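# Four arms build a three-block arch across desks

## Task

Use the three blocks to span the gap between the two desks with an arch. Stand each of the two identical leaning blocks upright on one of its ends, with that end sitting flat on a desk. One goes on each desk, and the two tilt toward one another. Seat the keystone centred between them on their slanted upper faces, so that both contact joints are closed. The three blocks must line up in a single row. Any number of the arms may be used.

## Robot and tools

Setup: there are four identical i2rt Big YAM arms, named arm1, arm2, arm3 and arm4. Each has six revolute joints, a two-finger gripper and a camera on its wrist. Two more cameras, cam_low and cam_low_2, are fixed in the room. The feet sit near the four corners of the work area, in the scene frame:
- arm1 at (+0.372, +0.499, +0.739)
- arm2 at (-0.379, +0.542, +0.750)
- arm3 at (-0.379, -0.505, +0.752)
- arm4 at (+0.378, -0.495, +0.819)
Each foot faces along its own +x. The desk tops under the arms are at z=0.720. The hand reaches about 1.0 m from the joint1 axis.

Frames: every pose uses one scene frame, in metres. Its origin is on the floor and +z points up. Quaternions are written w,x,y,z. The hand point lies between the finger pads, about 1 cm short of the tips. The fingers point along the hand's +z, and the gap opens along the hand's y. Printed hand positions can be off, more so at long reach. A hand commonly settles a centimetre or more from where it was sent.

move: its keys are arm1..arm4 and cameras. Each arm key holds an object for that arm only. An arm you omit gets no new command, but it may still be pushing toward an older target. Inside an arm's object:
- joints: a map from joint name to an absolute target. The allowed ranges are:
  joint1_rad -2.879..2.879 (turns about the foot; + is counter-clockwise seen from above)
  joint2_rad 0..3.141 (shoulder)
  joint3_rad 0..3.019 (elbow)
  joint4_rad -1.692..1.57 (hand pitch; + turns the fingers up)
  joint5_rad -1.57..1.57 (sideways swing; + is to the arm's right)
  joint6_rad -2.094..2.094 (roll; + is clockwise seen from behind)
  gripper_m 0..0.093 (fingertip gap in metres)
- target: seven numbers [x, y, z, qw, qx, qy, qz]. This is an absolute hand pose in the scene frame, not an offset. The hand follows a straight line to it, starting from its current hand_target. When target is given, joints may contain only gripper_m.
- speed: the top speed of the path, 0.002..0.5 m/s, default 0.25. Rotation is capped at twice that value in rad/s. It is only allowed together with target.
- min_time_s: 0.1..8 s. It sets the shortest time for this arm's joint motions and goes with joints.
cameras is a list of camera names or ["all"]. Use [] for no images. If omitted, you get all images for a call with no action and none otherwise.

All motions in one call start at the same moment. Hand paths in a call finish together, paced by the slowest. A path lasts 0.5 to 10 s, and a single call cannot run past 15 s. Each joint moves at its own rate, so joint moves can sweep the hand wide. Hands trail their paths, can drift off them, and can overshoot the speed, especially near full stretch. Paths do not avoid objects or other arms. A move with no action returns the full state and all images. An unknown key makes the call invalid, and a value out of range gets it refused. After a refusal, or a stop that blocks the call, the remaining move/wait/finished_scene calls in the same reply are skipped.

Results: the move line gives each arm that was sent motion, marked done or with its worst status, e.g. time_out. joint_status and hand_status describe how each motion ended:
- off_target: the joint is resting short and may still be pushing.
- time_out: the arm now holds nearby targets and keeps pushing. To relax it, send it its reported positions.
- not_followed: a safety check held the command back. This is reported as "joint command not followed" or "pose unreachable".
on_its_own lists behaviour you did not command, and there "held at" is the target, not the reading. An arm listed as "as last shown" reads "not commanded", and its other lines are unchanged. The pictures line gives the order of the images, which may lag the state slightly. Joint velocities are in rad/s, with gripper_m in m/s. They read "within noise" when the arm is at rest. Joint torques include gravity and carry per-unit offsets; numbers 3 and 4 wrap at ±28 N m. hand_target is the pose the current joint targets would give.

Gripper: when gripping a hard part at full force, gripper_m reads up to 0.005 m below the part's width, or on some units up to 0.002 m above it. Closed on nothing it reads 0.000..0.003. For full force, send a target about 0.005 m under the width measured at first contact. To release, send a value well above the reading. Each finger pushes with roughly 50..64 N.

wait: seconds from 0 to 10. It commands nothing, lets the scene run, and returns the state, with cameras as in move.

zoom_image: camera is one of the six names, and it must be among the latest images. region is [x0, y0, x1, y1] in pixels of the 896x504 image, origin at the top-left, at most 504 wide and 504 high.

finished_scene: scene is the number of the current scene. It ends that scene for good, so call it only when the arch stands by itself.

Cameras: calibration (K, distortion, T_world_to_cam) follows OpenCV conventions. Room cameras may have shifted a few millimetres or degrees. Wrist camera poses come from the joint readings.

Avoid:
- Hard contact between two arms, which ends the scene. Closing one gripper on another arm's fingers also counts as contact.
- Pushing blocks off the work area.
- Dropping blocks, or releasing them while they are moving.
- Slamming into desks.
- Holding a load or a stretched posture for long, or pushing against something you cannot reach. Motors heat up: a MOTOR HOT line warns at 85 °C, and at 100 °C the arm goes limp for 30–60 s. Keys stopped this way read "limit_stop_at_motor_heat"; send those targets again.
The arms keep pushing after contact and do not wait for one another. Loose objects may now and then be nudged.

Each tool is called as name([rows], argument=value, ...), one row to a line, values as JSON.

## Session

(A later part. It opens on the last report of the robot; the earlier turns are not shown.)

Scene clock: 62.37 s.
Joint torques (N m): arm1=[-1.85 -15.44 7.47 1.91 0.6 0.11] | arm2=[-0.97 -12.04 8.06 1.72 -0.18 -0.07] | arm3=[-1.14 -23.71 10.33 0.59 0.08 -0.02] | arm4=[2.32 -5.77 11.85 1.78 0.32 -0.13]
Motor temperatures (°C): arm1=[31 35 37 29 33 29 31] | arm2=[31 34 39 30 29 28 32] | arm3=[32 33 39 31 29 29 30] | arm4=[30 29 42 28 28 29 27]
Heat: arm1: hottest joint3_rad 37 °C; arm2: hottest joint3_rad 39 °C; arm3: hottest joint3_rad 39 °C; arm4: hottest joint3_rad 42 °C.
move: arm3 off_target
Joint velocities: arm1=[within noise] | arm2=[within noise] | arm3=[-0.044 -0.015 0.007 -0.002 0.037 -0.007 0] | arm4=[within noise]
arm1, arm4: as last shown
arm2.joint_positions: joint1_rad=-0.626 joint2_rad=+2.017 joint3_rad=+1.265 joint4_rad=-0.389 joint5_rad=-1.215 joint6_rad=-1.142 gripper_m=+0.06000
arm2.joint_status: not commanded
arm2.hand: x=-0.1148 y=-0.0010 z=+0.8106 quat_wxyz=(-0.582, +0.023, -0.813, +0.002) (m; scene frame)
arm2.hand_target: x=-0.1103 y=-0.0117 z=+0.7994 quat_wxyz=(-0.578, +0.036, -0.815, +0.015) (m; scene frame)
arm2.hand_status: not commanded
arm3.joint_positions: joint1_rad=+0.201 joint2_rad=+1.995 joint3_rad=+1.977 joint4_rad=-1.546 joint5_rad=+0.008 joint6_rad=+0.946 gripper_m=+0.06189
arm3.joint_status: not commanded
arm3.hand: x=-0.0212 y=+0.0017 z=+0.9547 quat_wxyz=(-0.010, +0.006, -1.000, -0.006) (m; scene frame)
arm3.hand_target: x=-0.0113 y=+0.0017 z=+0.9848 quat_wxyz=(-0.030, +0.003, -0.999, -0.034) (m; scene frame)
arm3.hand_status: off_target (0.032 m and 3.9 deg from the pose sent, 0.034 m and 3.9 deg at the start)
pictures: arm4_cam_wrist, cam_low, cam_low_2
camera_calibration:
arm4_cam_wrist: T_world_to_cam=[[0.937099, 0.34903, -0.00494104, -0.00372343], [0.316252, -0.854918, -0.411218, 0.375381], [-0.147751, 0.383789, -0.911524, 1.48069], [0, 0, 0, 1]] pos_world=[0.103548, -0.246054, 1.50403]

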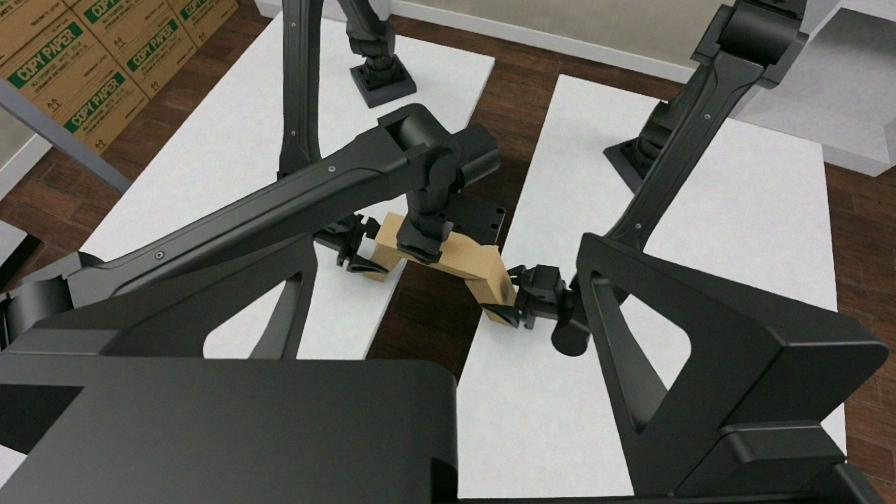

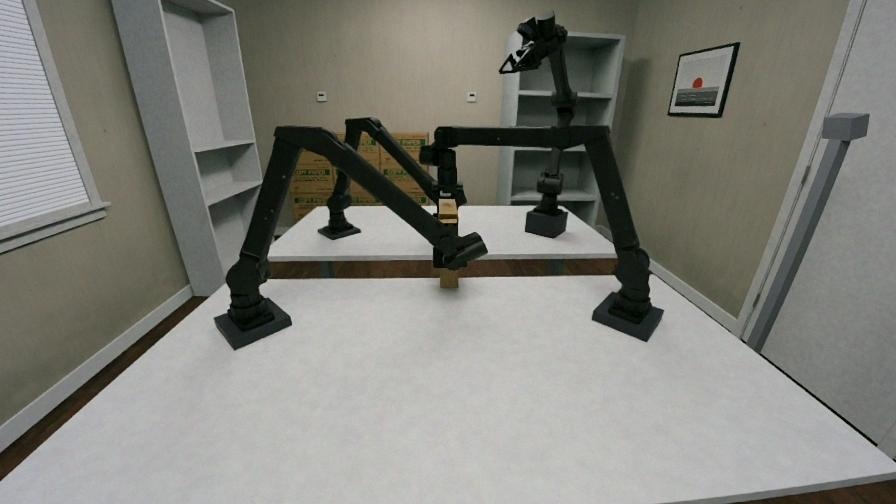

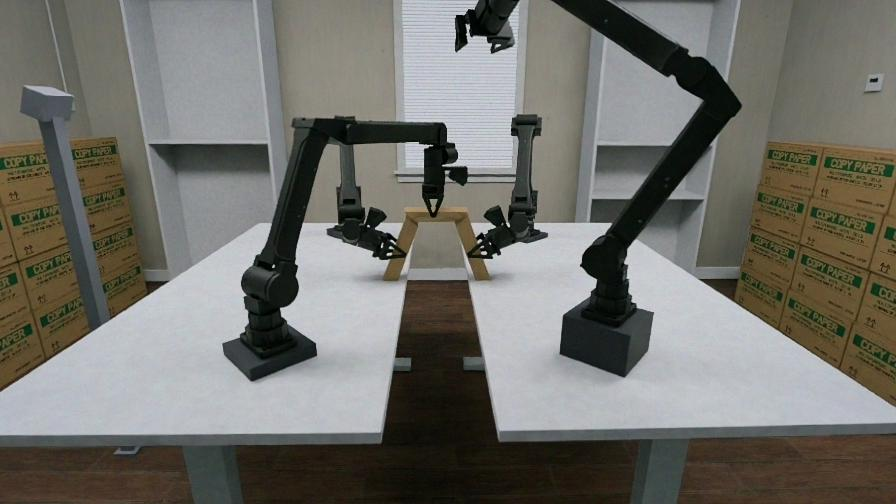

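wait(seconds=0.3, cameras=["cam_low_2", "cam_low", "arm4_cam_wrist"])

zoom_image(camera="cam_low_2", region=[390, 170, 500, 260])

zoom_image(camera="cam_low", region=[420, 180, 480, 240])

Scene clock: 62.80 s.
Joint torques (N m): arm1=[-1.9 -15.44 7.31 1.7 0.64 0.08] | arm2=[-0.79 -12.04 8.06 1.69 -0.16 -0.08] | arm3=[0.03 -23.71 10.39 0.32 0.07 -0.03] | arm4=[2.37 -5.83 11.86 1.78 0.32 -0.13]
Motor temperatures (°C): arm1=[31 35 37 29 33 29 31] | arm2=[31 34 39 30 29 28 32] | arm3=[32 33 39 31 29 29 30] | arm4=[30 29 42 28 28 29 27]
Heat: arm1: hottest joint3_rad 37 °C; arm2: hottest joint3_rad 39 °C; arm3: hottest joint3_rad 39 °C; arm4: hottest joint3_rad 42 °C.
Joint velocities: within noise
arm1.joint_positions: joint1_rad=+0.605 joint2_rad=+1.904 joint3_rad=+1.125 joint4_rad=-0.240 joint5_rad=+1.148 joint6_rad=+0.988 gripper_m=+0.06171
arm1.joint_status: not commanded
arm1.hand: x=+0.0939 y=-0.0100 z=+0.8166 quat_wxyz=(-0.011, -0.824, +0.003, +0.566) (m; scene frame)
arm1.hand_target: x=+0.0873 y=-0.0153 z=+0.8112 quat_wxyz=(-0.017, -0.822, +0.015, +0.569) (m; scene frame)
arm1.hand_status: not commanded
arm2.joint_positions: joint1_rad=-0.626 joint2_rad=+2.017 joint3_rad=+1.265 joint4_rad=-0.389 joint5_rad=-1.215 joint6_rad=-1.142 gripper_m=+0.06000
arm2.joint_status: not commanded
arm2.hand: x=-0.1148 y=-0.0010 z=+0.8106 quat_wxyz=(-0.582, +0.023, -0.813, +0.002) (m; scene frame)
arm2.hand_target: x=-0.1103 y=-0.0117 z=+0.7994 quat_wxyz=(-0.578, +0.036, -0.815, +0.015) (m; scene frame)
arm2.hand_status: not commanded
arm3.joint_positions: joint1_rad=+0.199 joint2_rad=+1.995 joint3_rad=+1.977 joint4_rad=-1.546 joint5_rad=+0.008 joint6_rad=+0.946 gripper_m=+0.06189
arm3.joint_status: not commanded
arm3.hand: x=-0.0202 y=+0.0010 z=+0.9547 quat_wxyz=(-0.010, +0.005, -1.000, -0.006) (m; scene frame)
arm3.hand_target: x=-0.0113 y=+0.0017 z=+0.9848 quat_wxyz=(-0.030, +0.003, -0.999, -0.034) (m; scene frame)
arm3.hand_status: off_target (0.032 m and 3.9 deg from the pose sent, 0.034 m and 3.9 deg at the start)
arm4.joint_positions: joint1_rad=+0.167 joint2_rad=+1.072 joint3_rad=+1.643 joint4_rad=-1.184 joint5_rad=+0.547 joint6_rad=+0.351 gripper_m=+0.09398
arm4.joint_status: not commanded
arm4.hand: x=+0.0868 y=-0.2008 z=+1.3923 quat_wxyz=(-0.286, +0.711, -0.491, -0.415) (m; scene frame)
arm4.hand_target: x=+0.0818 y=-0.2040 z=+1.4000 quat_wxyz=(-0.286, +0.712, -0.482, -0.422) (m; scene frame)
arm4.hand_status: not commanded
wait: 0.30 s; at rest by 0.17 s
pictures: arm4_cam_wrist, cam_low, cam_low_2
camera_calibration:
arm4_cam_wrist: T_world_to_cam=[[0.937099, 0.34903, -0.00494104, -0.00372343], [0.316252, -0.854918, -0.411218, 0.375381], [-0.147751, 0.383789, -0.911524, 1.48069], [0, 0, 0, 1]] pos_world=[0.103548, -0.246054, 1.50403]

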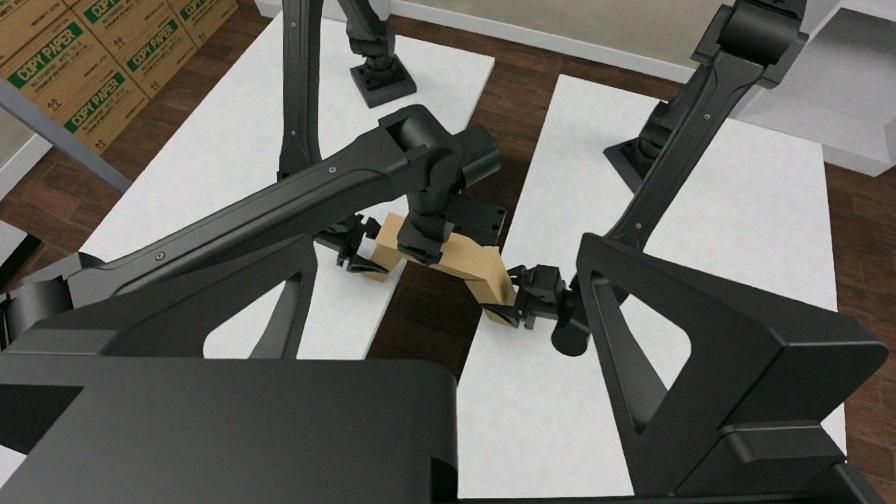

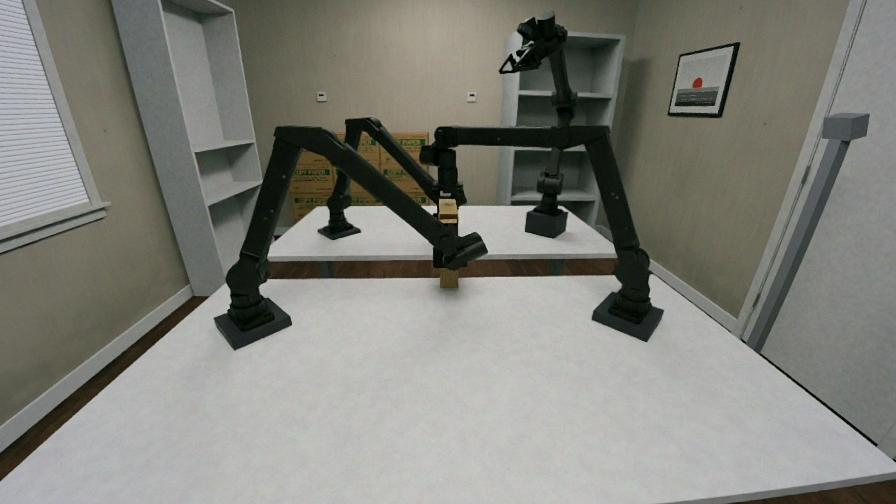

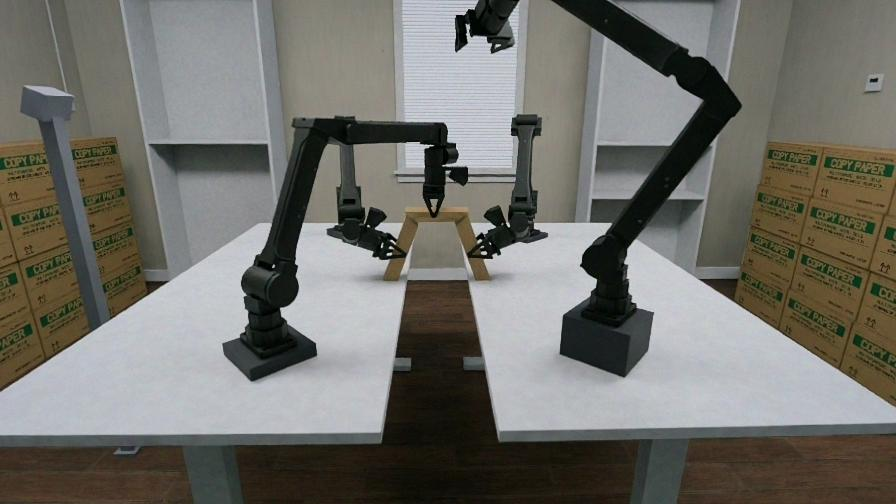

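Scaled by 4.582 from the camera's 896x504 image, which has a finer 1280x720 frame.

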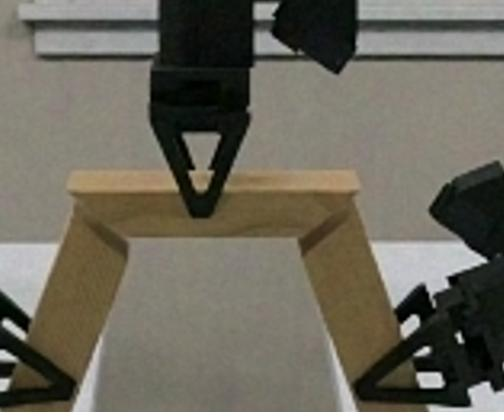

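Scaled by 8.400 from the camera's 896x504 image, which has a finer 1280x720 frame.

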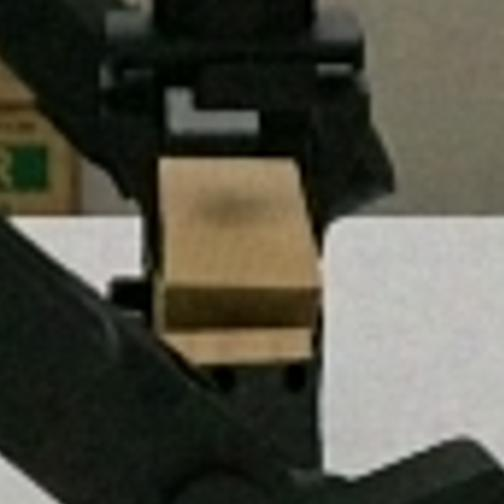

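move(arm3={"target": [-0.0125, 0.001, 0.977, -0.045, 0.010, -0.9980, -0.036], "speed": 0.06}, cameras=["cam_low_2", "cam_low", "arm4_cam_wrist"])

zoom_image(camera="cam_low_2", region=[390, 170, 500, 260])

zoom_image(camera="cam_low", region=[420, 180, 480, 240])

zoom_image(camera="arm4_cam_wrist", region=[350, 170, 550, 330])

Scene clock: 64.77 s.
Joint torques (N m): arm1=[-2.43 -15.38 7.65 1.81 0.62 0.09] | arm2=[-0.97 -11.87 8.06 1.68 -0.18 -0.06] | arm3=[0.03 -25.23 8.8 0.58 0.28 -0.03] | arm4=[2.32 -5.71 11.86 1.77 0.33 -0.13]
Motor temperatures (°C): arm1=[31 35 37 29 33 29 31] | arm2=[31 34 39 30 29 28 32] | arm3=[32 33 40 31 29 29 30] | arm4=[30 29 42 28 28 29 27]
Heat: arm1: hottest joint3_rad 37 °C; arm2: hottest joint3_rad 39 °C; arm3: hottest joint3_rad 40 °C; arm4: hottest joint3_rad 42 °C.
move: arm3 off_target
Joint velocities: within noise
arm1, arm2, arm4: as last shown
arm3.joint_positions: joint1_rad=+0.199 joint2_rad=+1.990 joint3_rad=+1.941 joint4_rad=-1.494 joint5_rad=+0.025 joint6_rad=+0.938 gripper_m=+0.06189
arm3.joint_status: not commanded
arm3.hand: x=-0.0160 y=+0.0019 z=+0.9442 quat_wxyz=(-0.023, +0.009, -1.000, -0.010) (m; scene frame)
arm3.hand_target: x=-0.0130 y=+0.0005 z=+0.9764 quat_wxyz=(-0.045, +0.010, -0.998, -0.036) (m; scene frame)
arm3.hand_status: off_target (0.033 m and 3.9 deg from the pose sent, 0.024 m and 5.3 deg at the start)
pictures: arm4_cam_wrist, cam_low, cam_low_2
camera_calibration:
arm4_cam_wrist: T_world_to_cam=[[0.937099, 0.34903, -0.00494104, -0.00372343], [0.316252, -0.854918, -0.411218, 0.375381], [-0.147751, 0.383789, -0.911524, 1.48069], [0, 0, 0, 1]] pos_world=[0.103548, -0.246054, 1.50403]

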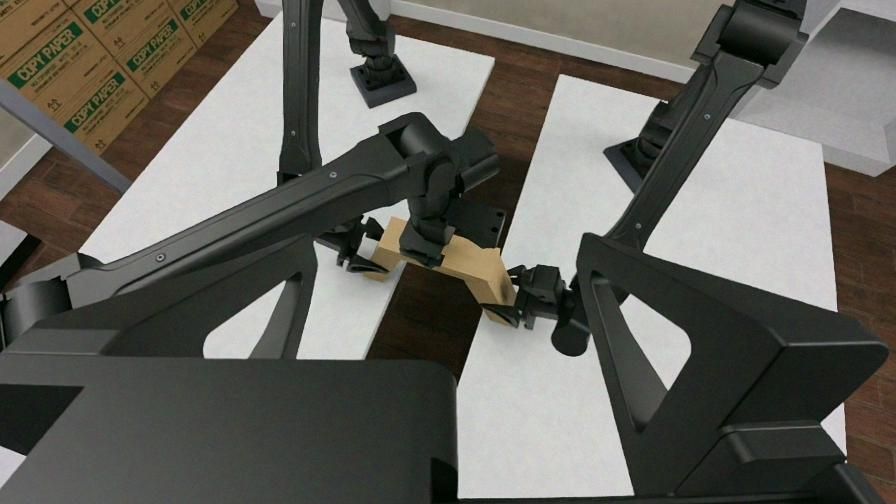

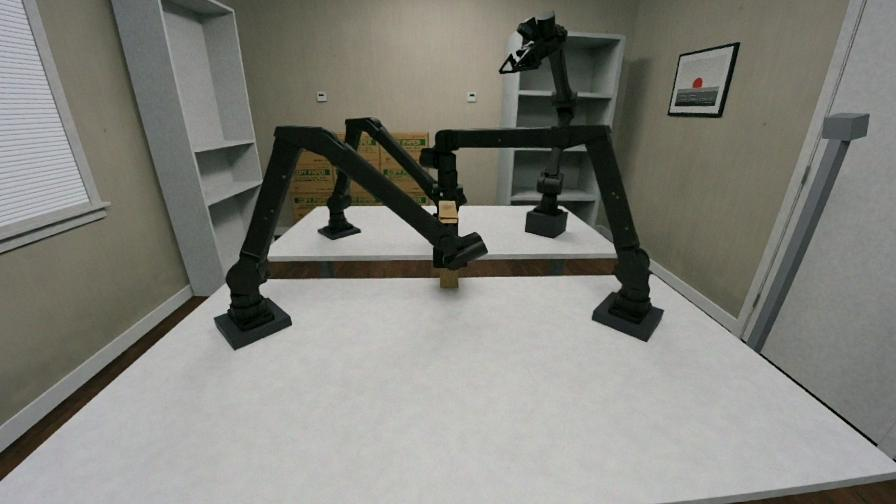

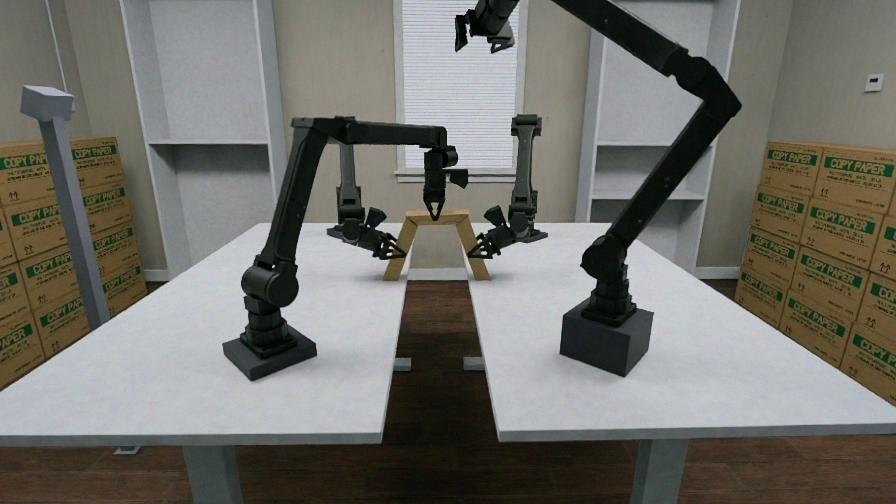

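Scaled by 4.582 from the camera's 896x504 image, which has a finer 1280x720 frame.

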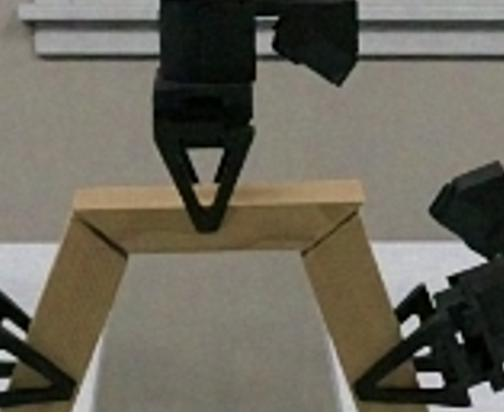

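Scaled by 8.400 from the camera's 896x504 image, which has a finer 1280x720 frame.

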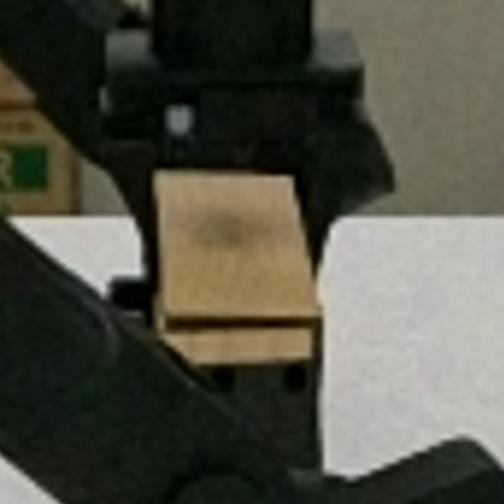

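Scaled by 2.520 from the camera's 896x504 image, which has a finer 1280x720 frame.

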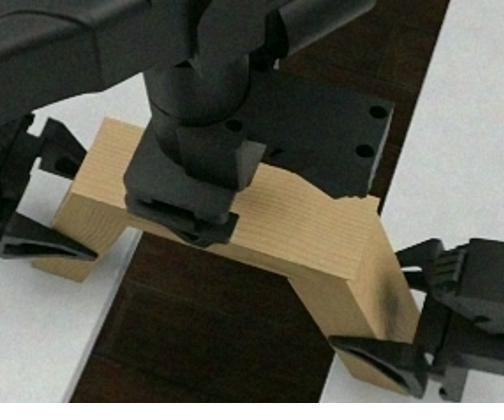

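zoom_image(camera="cam_low_2", region=[400, 200, 475, 235])

zoom_image(camera="arm4_cam_wrist", region=[360, 200, 440, 260])

zoom_image(camera="arm4_cam_wrist", region=[440, 220, 520, 280])

Scaled by 6.720 from the camera's 896x504 image, which has a finer 1280x720 frame.

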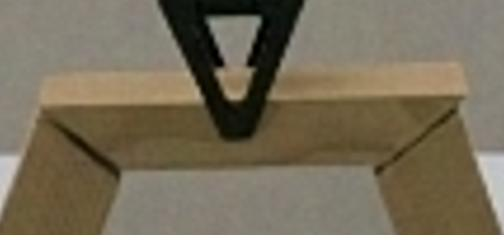

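Scaled by 6.300 from the camera's 896x504 image, which has a finer 1280x720 frame.

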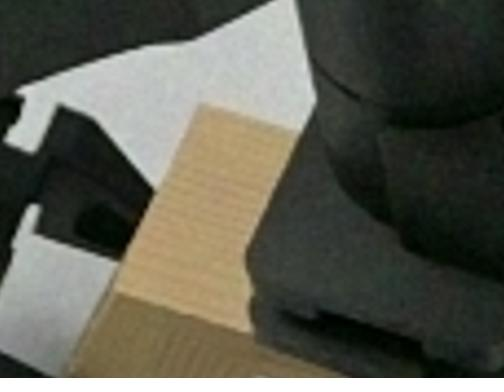

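Scaled by 6.300 from the camera's 896x504 image, which has a finer 1280x720 frame.

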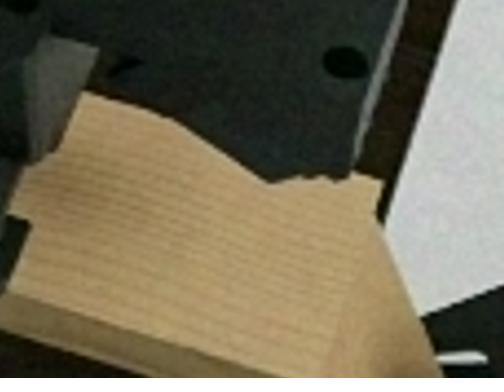

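move(arm3={"target": [-0.0145, 0.0035, 0.973, -0.045, 0.011, -0.9980, -0.036], "speed": 0.04}, cameras=["cam_low_2", "cam_low", "arm4_cam_wrist"])

zoom_image(camera="cam_low_2", region=[400, 200, 475, 235])

zoom_image(camera="cam_low", region=[420, 180, 480, 240])

Scene clock: 66.43 s.
Joint torques (N m): arm1=[-1.73 -15.62 7.49 1.76 0.56 0.12] | arm2=[-1.08 -11.75 8.03 1.72 -0.17 -0.06] | arm3=[0.32 -25 8.64 0.69 0.27 -0.01] | arm4=[2.37 -5.77 11.86 1.8 0.32 -0.13]
Motor temperatures (°C): arm1=[31 35 37 29 33 29 31] | arm2=[31 34 39 30 29 28 32] | arm3=[32 34 40 31 29 29 30] | arm4=[30 29 42 28 28 29 27]
Heat: arm1: hottest joint3_rad 37 °C; arm2: hottest joint3_rad 39 °C; arm3: hottest joint3_rad 40 °C; arm4: hottest joint3_rad 42 °C.
move: arm3 off_target
Joint velocities: within noise
arm1, arm2, arm4: as last shown
arm3.joint_positions: joint1_rad=+0.199 joint2_rad=+1.989 joint3_rad=+1.936 joint4_rad=-1.488 joint5_rad=+0.025 joint6_rad=+0.938 gripper_m=+0.06189
arm3.joint_status: not commanded
arm3.hand: x=-0.0157 y=+0.0021 z=+0.9428 quat_wxyz=(-0.024, +0.009, -1.000, -0.011) (m; scene frame)
arm3.hand_target: x=-0.0149 y=+0.0031 z=+0.9728 quat_wxyz=(-0.045, +0.011, -0.998, -0.036) (m; scene frame)
arm3.hand_status: off_target (0.030 m and 3.8 deg from the pose sent, 0.029 m and 3.9 deg at the start)
pictures: arm4_cam_wrist, cam_low, cam_low_2
camera_calibration:
arm4_cam_wrist: T_world_to_cam=[[0.937099, 0.34903, -0.00494104, -0.00372343], [0.316252, -0.854918, -0.411218, 0.375381], [-0.147751, 0.383789, -0.911524, 1.48069], [0, 0, 0, 1]] pos_world=[0.103548, -0.246054, 1.50403]

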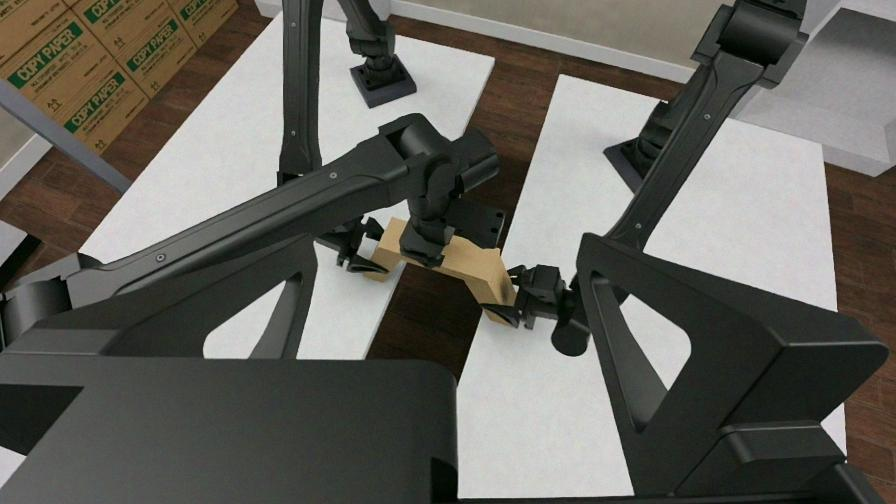

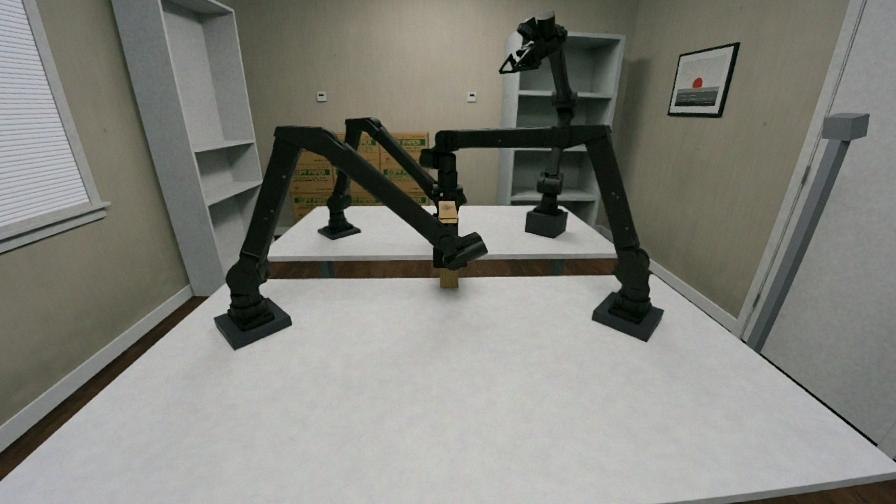

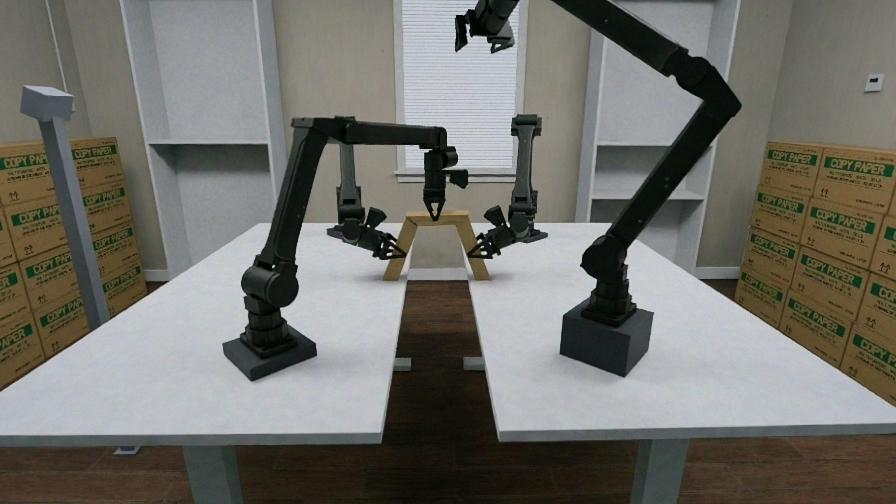

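Scaled by 6.720 from the camera's 896x504 image, which has a finer 1280x720 frame.

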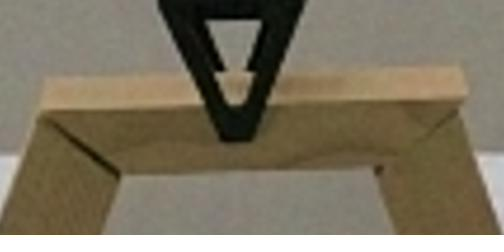

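Scaled by 8.400 from the camera's 896x504 image, which has a finer 1280x720 frame.

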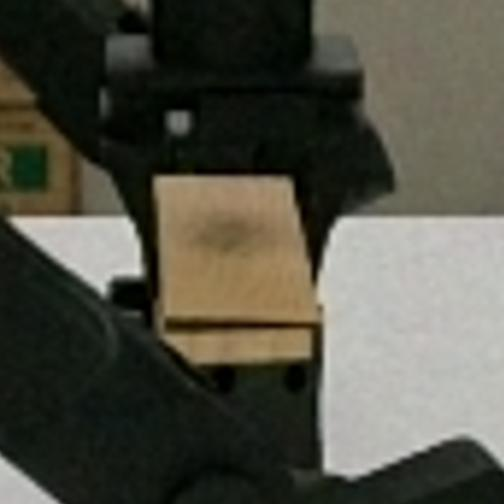

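move(arm3={"target": [-0.018, 0.0035, 0.968, -0.058, 0.012, -0.9975, -0.036], "speed": 0.04}, cameras=["cam_low_2", "cam_low", "arm4_cam_wrist"])

zoom_image(camera="cam_low_2", region=[400, 200, 475, 235])

zoom_image(camera="cam_low", region=[420, 180, 480, 240])

Scene clock: 67.73 s.
Joint torques (N m): arm1=[-2.2 -15.79 7.51 1.74 0.61 0.11] | arm2=[-1.08 -12.1 8.05 1.74 -0.13 -0.08] | arm3=[1.55 -24.29 8.5 0.69 0.36 0.08] | arm4=[2.32 -5.83 11.86 1.77 0.32 -0.13]
Motor temperatures (°C): arm1=[31 35 37 29 33 29 31] | arm2=[31 34 39 30 29 28 32] | arm3=[32 34 40 31 29 29 30] | arm4=[30 29 42 28 28 29 27]
Heat: arm1: hottest joint3_rad 37 °C; arm2: hottest joint3_rad 39 °C; arm3: hottest joint3_rad 40 °C; arm4: hottest joint3_rad 42 °C.
move: arm3 off_target
Joint velocities: within noise
arm1, arm4: as last shown
arm2.joint_positions: joint1_rad=-0.626 joint2_rad=+2.018 joint3_rad=+1.265 joint4_rad=-0.389 joint5_rad=-1.216 joint6_rad=-1.142 gripper_m=+0.06000
arm2.joint_status: not commanded
arm2.hand: x=-0.1147 y=-0.0009 z=+0.8105 quat_wxyz=(-0.582, +0.023, -0.813, +0.002) (m; scene frame)
arm2.hand_target: x=-0.1103 y=-0.0117 z=+0.7993 quat_wxyz=(-0.578, +0.036, -0.815, +0.015) (m; scene frame)
arm2.hand_status: not commanded
arm3.joint_positions: joint1_rad=+0.199 joint2_rad=+1.969 joint3_rad=+1.898 joint4_rad=-1.449 joint5_rad=+0.045 joint6_rad=+0.938 gripper_m=+0.06189
arm3.joint_status: not commanded
arm3.hand: x=-0.0138 y=-0.0012 z=+0.9409 quat_wxyz=(-0.038, +0.008, -0.999, -0.013) (m; scene frame)
arm3.hand_target: x=-0.0181 y=+0.0030 z=+0.9678 quat_wxyz=(-0.058, +0.012, -0.998, -0.036) (m; scene frame)
arm3.hand_status: off_target (0.028 m and 3.5 deg from the pose sent, 0.025 m and 4.9 deg at the start)
pictures: arm4_cam_wrist, cam_low, cam_low_2
camera_calibration:
arm4_cam_wrist: T_world_to_cam=[[0.937099, 0.34903, -0.00494104, -0.00372343], [0.316252, -0.854918, -0.411218, 0.375381], [-0.147751, 0.383789, -0.911524, 1.48069], [0, 0, 0, 1]] pos_world=[0.103548, -0.246054, 1.50403]

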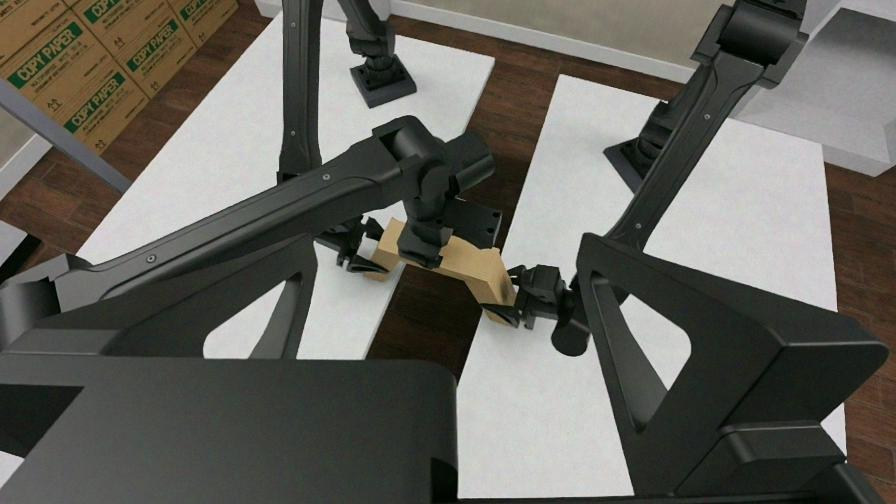

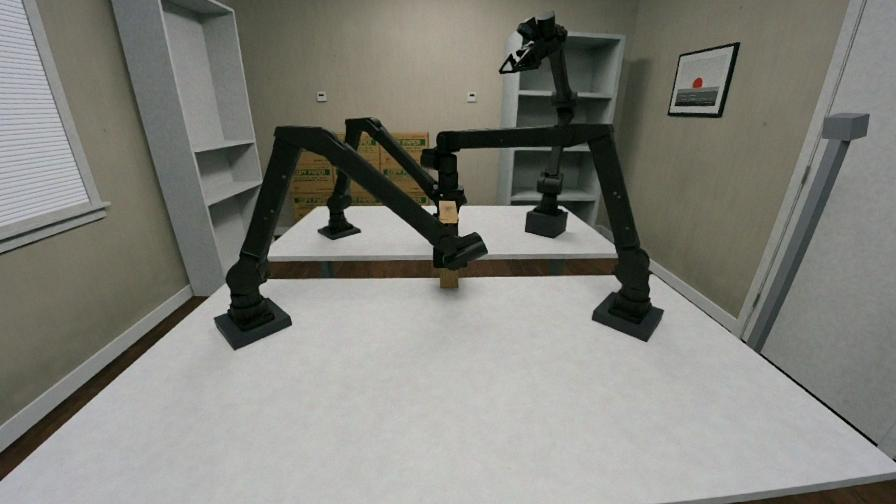

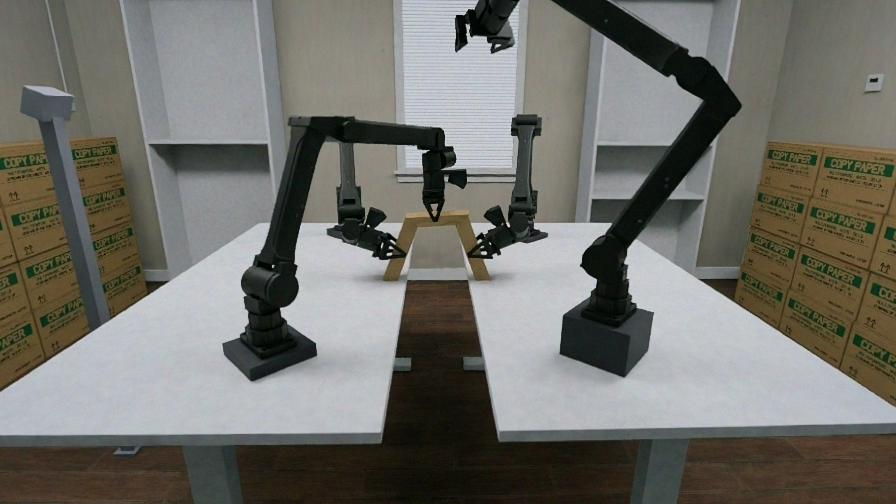

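Scaled by 6.720 from the camera's 896x504 image, which has a finer 1280x720 frame.

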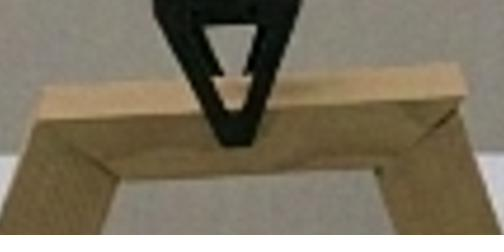

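Scaled by 8.400 from the camera's 896x504 image, which has a finer 1280x720 frame.

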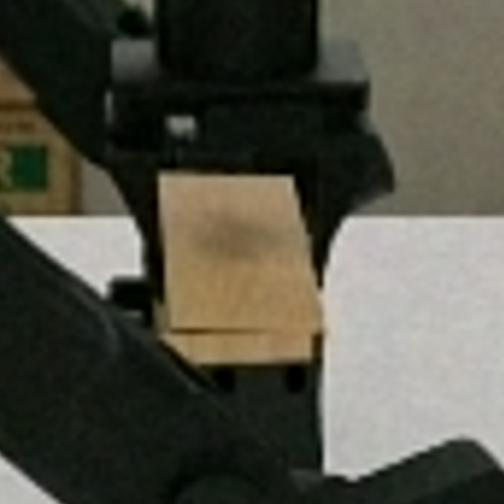

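move(arm3={"target": [-0.0225, 0.0086, 0.976, -0.045, 0.012, -0.9975, -0.036], "speed": 0.05}, cameras=["cam_low_2", "cam_low", "arm4_cam_wrist"])

zoom_image(camera="cam_low_2", region=[400, 200, 475, 235])

zoom_image(camera="cam_low", region=[420, 180, 480, 240])

Scene clock: 69.30 s.
Joint torques (N m): arm1=[-2.67 -15.62 7.61 1.81 0.6 0.08] | arm2=[-0.97 -12.04 8.1 1.63 -0.09 -0.12] | arm3=[1.38 -23.41 11.64 -0.32 -0.13 0.14] | arm4=[2.32 -5.83 11.88 1.78 0.32 -0.13]
Motor temperatures (°C): arm1=[31 35 37 29 33 29 31] | arm2=[31 34 39 30 29 28 32] | arm3=[32 34 40 31 29 29 30] | arm4=[30 29 42 28 28 29 27]
Heat: arm1: hottest joint3_rad 37 °C; arm2: hottest joint3_rad 39 °C; arm3: hottest joint3_rad 40 °C; arm4: hottest joint3_rad 42 °C.
move: arm3 off_target
Joint velocities: within noise
arm1, arm2, arm4: as last shown
arm2.joint_positions: joint1_rad=-0.626 joint2_rad=+2.018 joint3_rad=+1.265 joint4_rad=-0.388 joint5_rad=-1.217 joint6_rad=-1.141 gripper_m=+0.06000
arm2.hand: x=-0.1147 y=-0.0009 z=+0.8105 quat_wxyz=(-0.583, +0.023, -0.813, +0.002) (m; scene frame)
arm3.joint_positions: joint1_rad=+0.202 joint2_rad=+1.969 joint3_rad=+1.898 joint4_rad=-1.467 joint5_rad=+0.034 joint6_rad=+0.939 gripper_m=+0.06189
arm3.joint_status: not commanded
arm3.hand: x=-0.0194 y=-0.0025 z=+0.9404 quat_wxyz=(-0.029, +0.010, -0.999, -0.010) (m; scene frame)
arm3.hand_target: x=-0.0232 y=+0.0074 z=+0.9756 quat_wxyz=(-0.045, +0.012, -0.998, -0.036) (m; scene frame)
arm3.hand_status: off_target (0.037 m and 3.6 deg from the pose sent, 0.037 m and 2.7 deg at the start)
pictures: arm4_cam_wrist, cam_low, cam_low_2
camera_calibration:
arm4_cam_wrist: T_world_to_cam=[[0.937099, 0.34903, -0.00494104, -0.00372343], [0.316252, -0.854918, -0.411218, 0.375381], [-0.147751, 0.383789, -0.911524, 1.48069], [0, 0, 0, 1]] pos_world=[0.103548, -0.246054, 1.50403]

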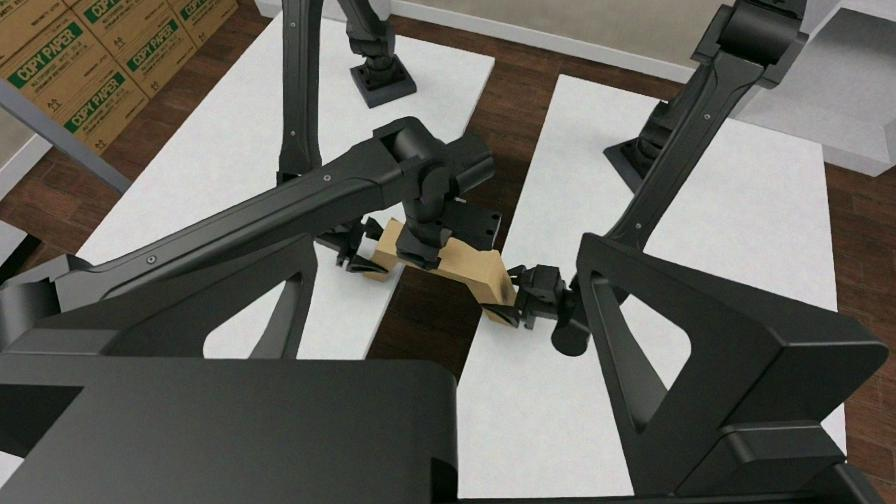

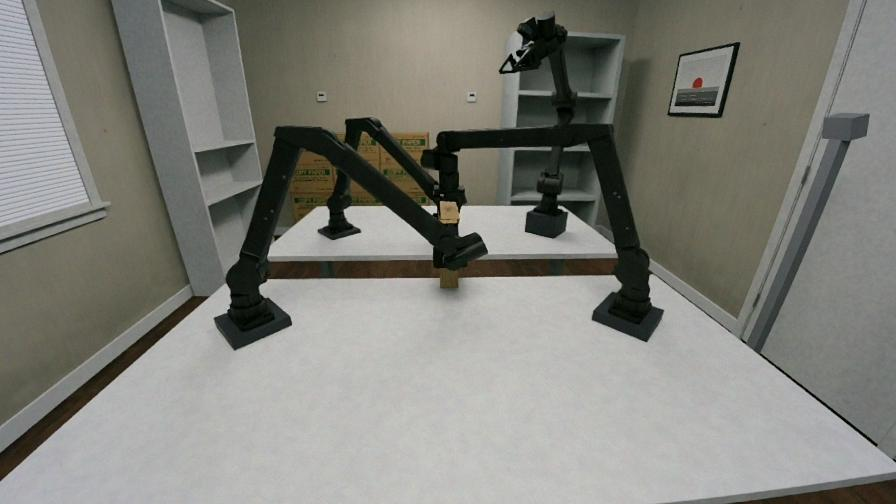

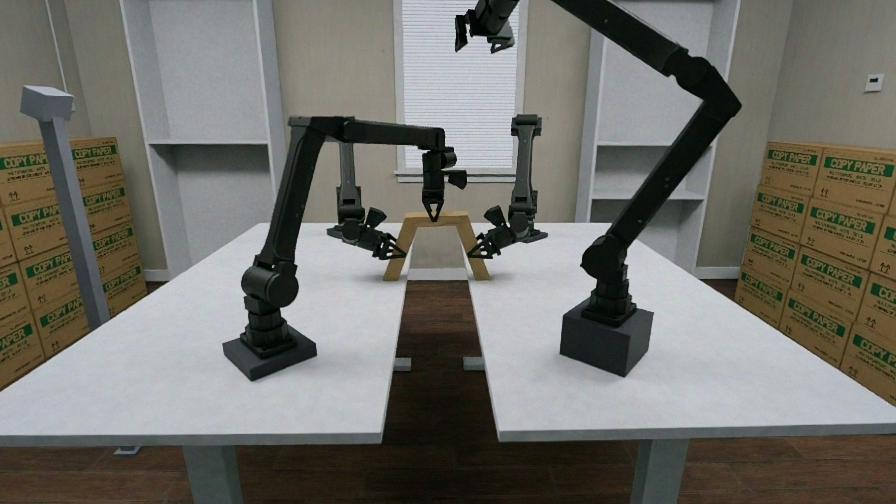

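Scaled by 6.720 from the camera's 896x504 image, which has a finer 1280x720 frame.

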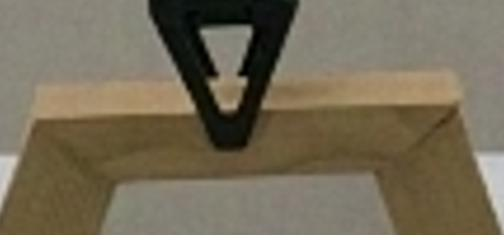

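Scaled by 8.400 from the camera's 896x504 image, which has a finer 1280x720 frame.

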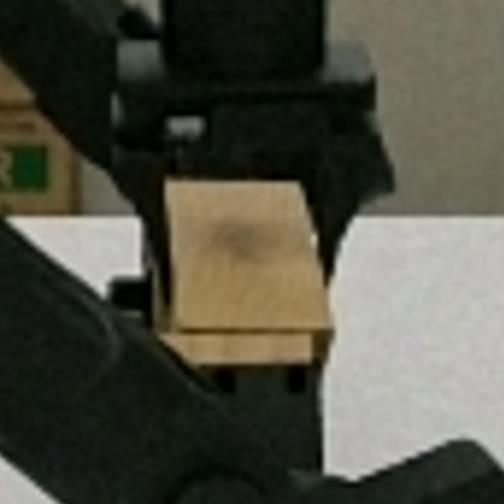

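move(arm3={"target": [-0.020, 0.013, 0.987, -0.043, 0.012, -0.9980, -0.036], "speed": 0.06}, cameras=["cam_low_2", "cam_low", "arm4_cam_wrist"])

zoom_image(camera="cam_low_2", region=[400, 200, 475, 235])

zoom_image(camera="cam_low", region=[420, 180, 480, 240])

Scene clock: 70.97 s.
Joint torques (N m): arm1=[-2.37 -15.56 7.46 1.88 0.61 0.13] | arm2=[-1.03 -12.34 7.99 1.63 -0.02 -0.1] | arm3=[1.55 -21.95 13.91 -0.12 -0.04 0.14] | arm4=[2.37 -5.83 11.86 1.8 0.32 -0.13]
Motor temperatures (°C): arm1=[31 35 37 29 33 29 31] | arm2=[31 34 39 30 29 28 32] | arm3=[32 34 40 31 29 29 30] | arm4=[30 29 42 28 28 29 27]
Heat: arm1: hottest joint3_rad 37 °C; arm2: hottest joint3_rad 39 °C; arm3: hottest joint3_rad 40 °C; arm4: hottest joint3_rad 42 °C.
move: arm3 off_target
Joint velocities: within noise
arm1, arm4: as last shown
arm2.joint_positions: joint1_rad=-0.626 joint2_rad=+2.019 joint3_rad=+1.266 joint4_rad=-0.388 joint5_rad=-1.219 joint6_rad=-1.139 gripper_m=+0.06000
arm2.joint_status: not commanded
arm2.hand: x=-0.1146 y=-0.0010 z=+0.8106 quat_wxyz=(-0.583, +0.022, -0.812, +0.001) (m; scene frame)
arm2.hand_target: x=-0.1103 y=-0.0116 z=+0.7993 quat_wxyz=(-0.578, +0.036, -0.815, +0.015) (m; scene frame)
arm2.hand_status: not commanded
arm3.joint_positions: joint1_rad=+0.202 joint2_rad=+1.969 joint3_rad=+1.917 joint4_rad=-1.507 joint5_rad=+0.029 joint6_rad=+0.939 gripper_m=+0.06189
arm3.joint_status: not commanded
arm3.hand: x=-0.0228 y=-0.0060 z=+0.9476 quat_wxyz=(-0.021, +0.010, -1.000, -0.002) (m; scene frame)
arm3.hand_target: x=-0.0215 y=+0.0107 z=+0.9869 quat_wxyz=(-0.043, +0.012, -0.998, -0.037) (m; scene frame)
arm3.hand_status: off_target (0.044 m and 4.6 deg from the pose sent, 0.049 m and 3.5 deg at the start)
pictures: arm4_cam_wrist, cam_low, cam_low_2
camera_calibration:
arm4_cam_wrist: T_world_to_cam=[[0.937099, 0.34903, -0.00494104, -0.00372343], [0.316252, -0.854918, -0.411218, 0.375381], [-0.147751, 0.383789, -0.911524, 1.48069], [0, 0, 0, 1]] pos_world=[0.103548, -0.246054, 1.50403]

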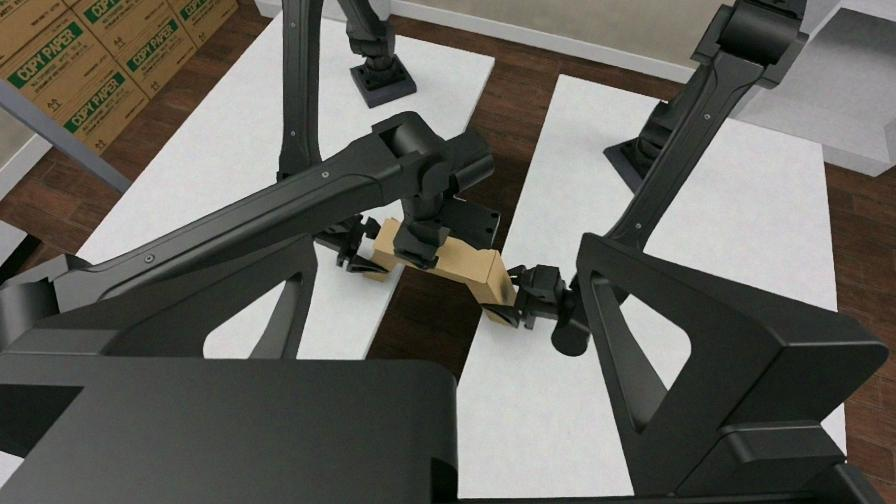

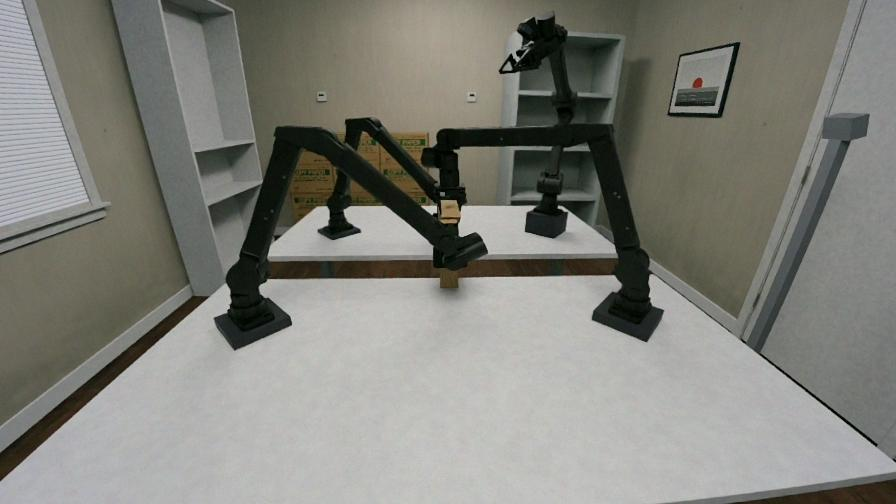

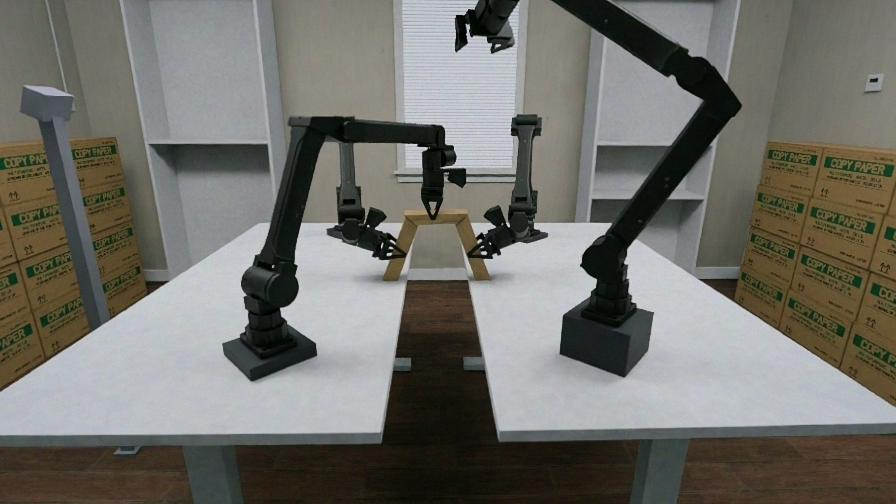

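Scaled by 6.720 from the camera's 896x504 image, which has a finer 1280x720 frame.

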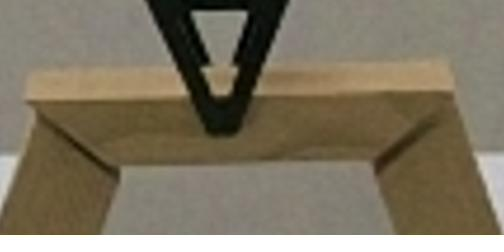

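Scaled by 8.400 from the camera's 896x504 image, which has a finer 1280x720 frame.

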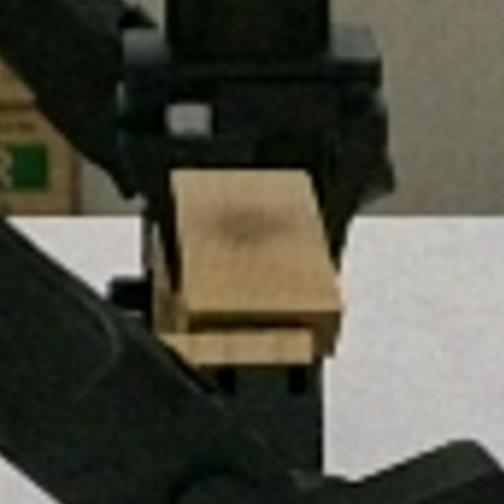

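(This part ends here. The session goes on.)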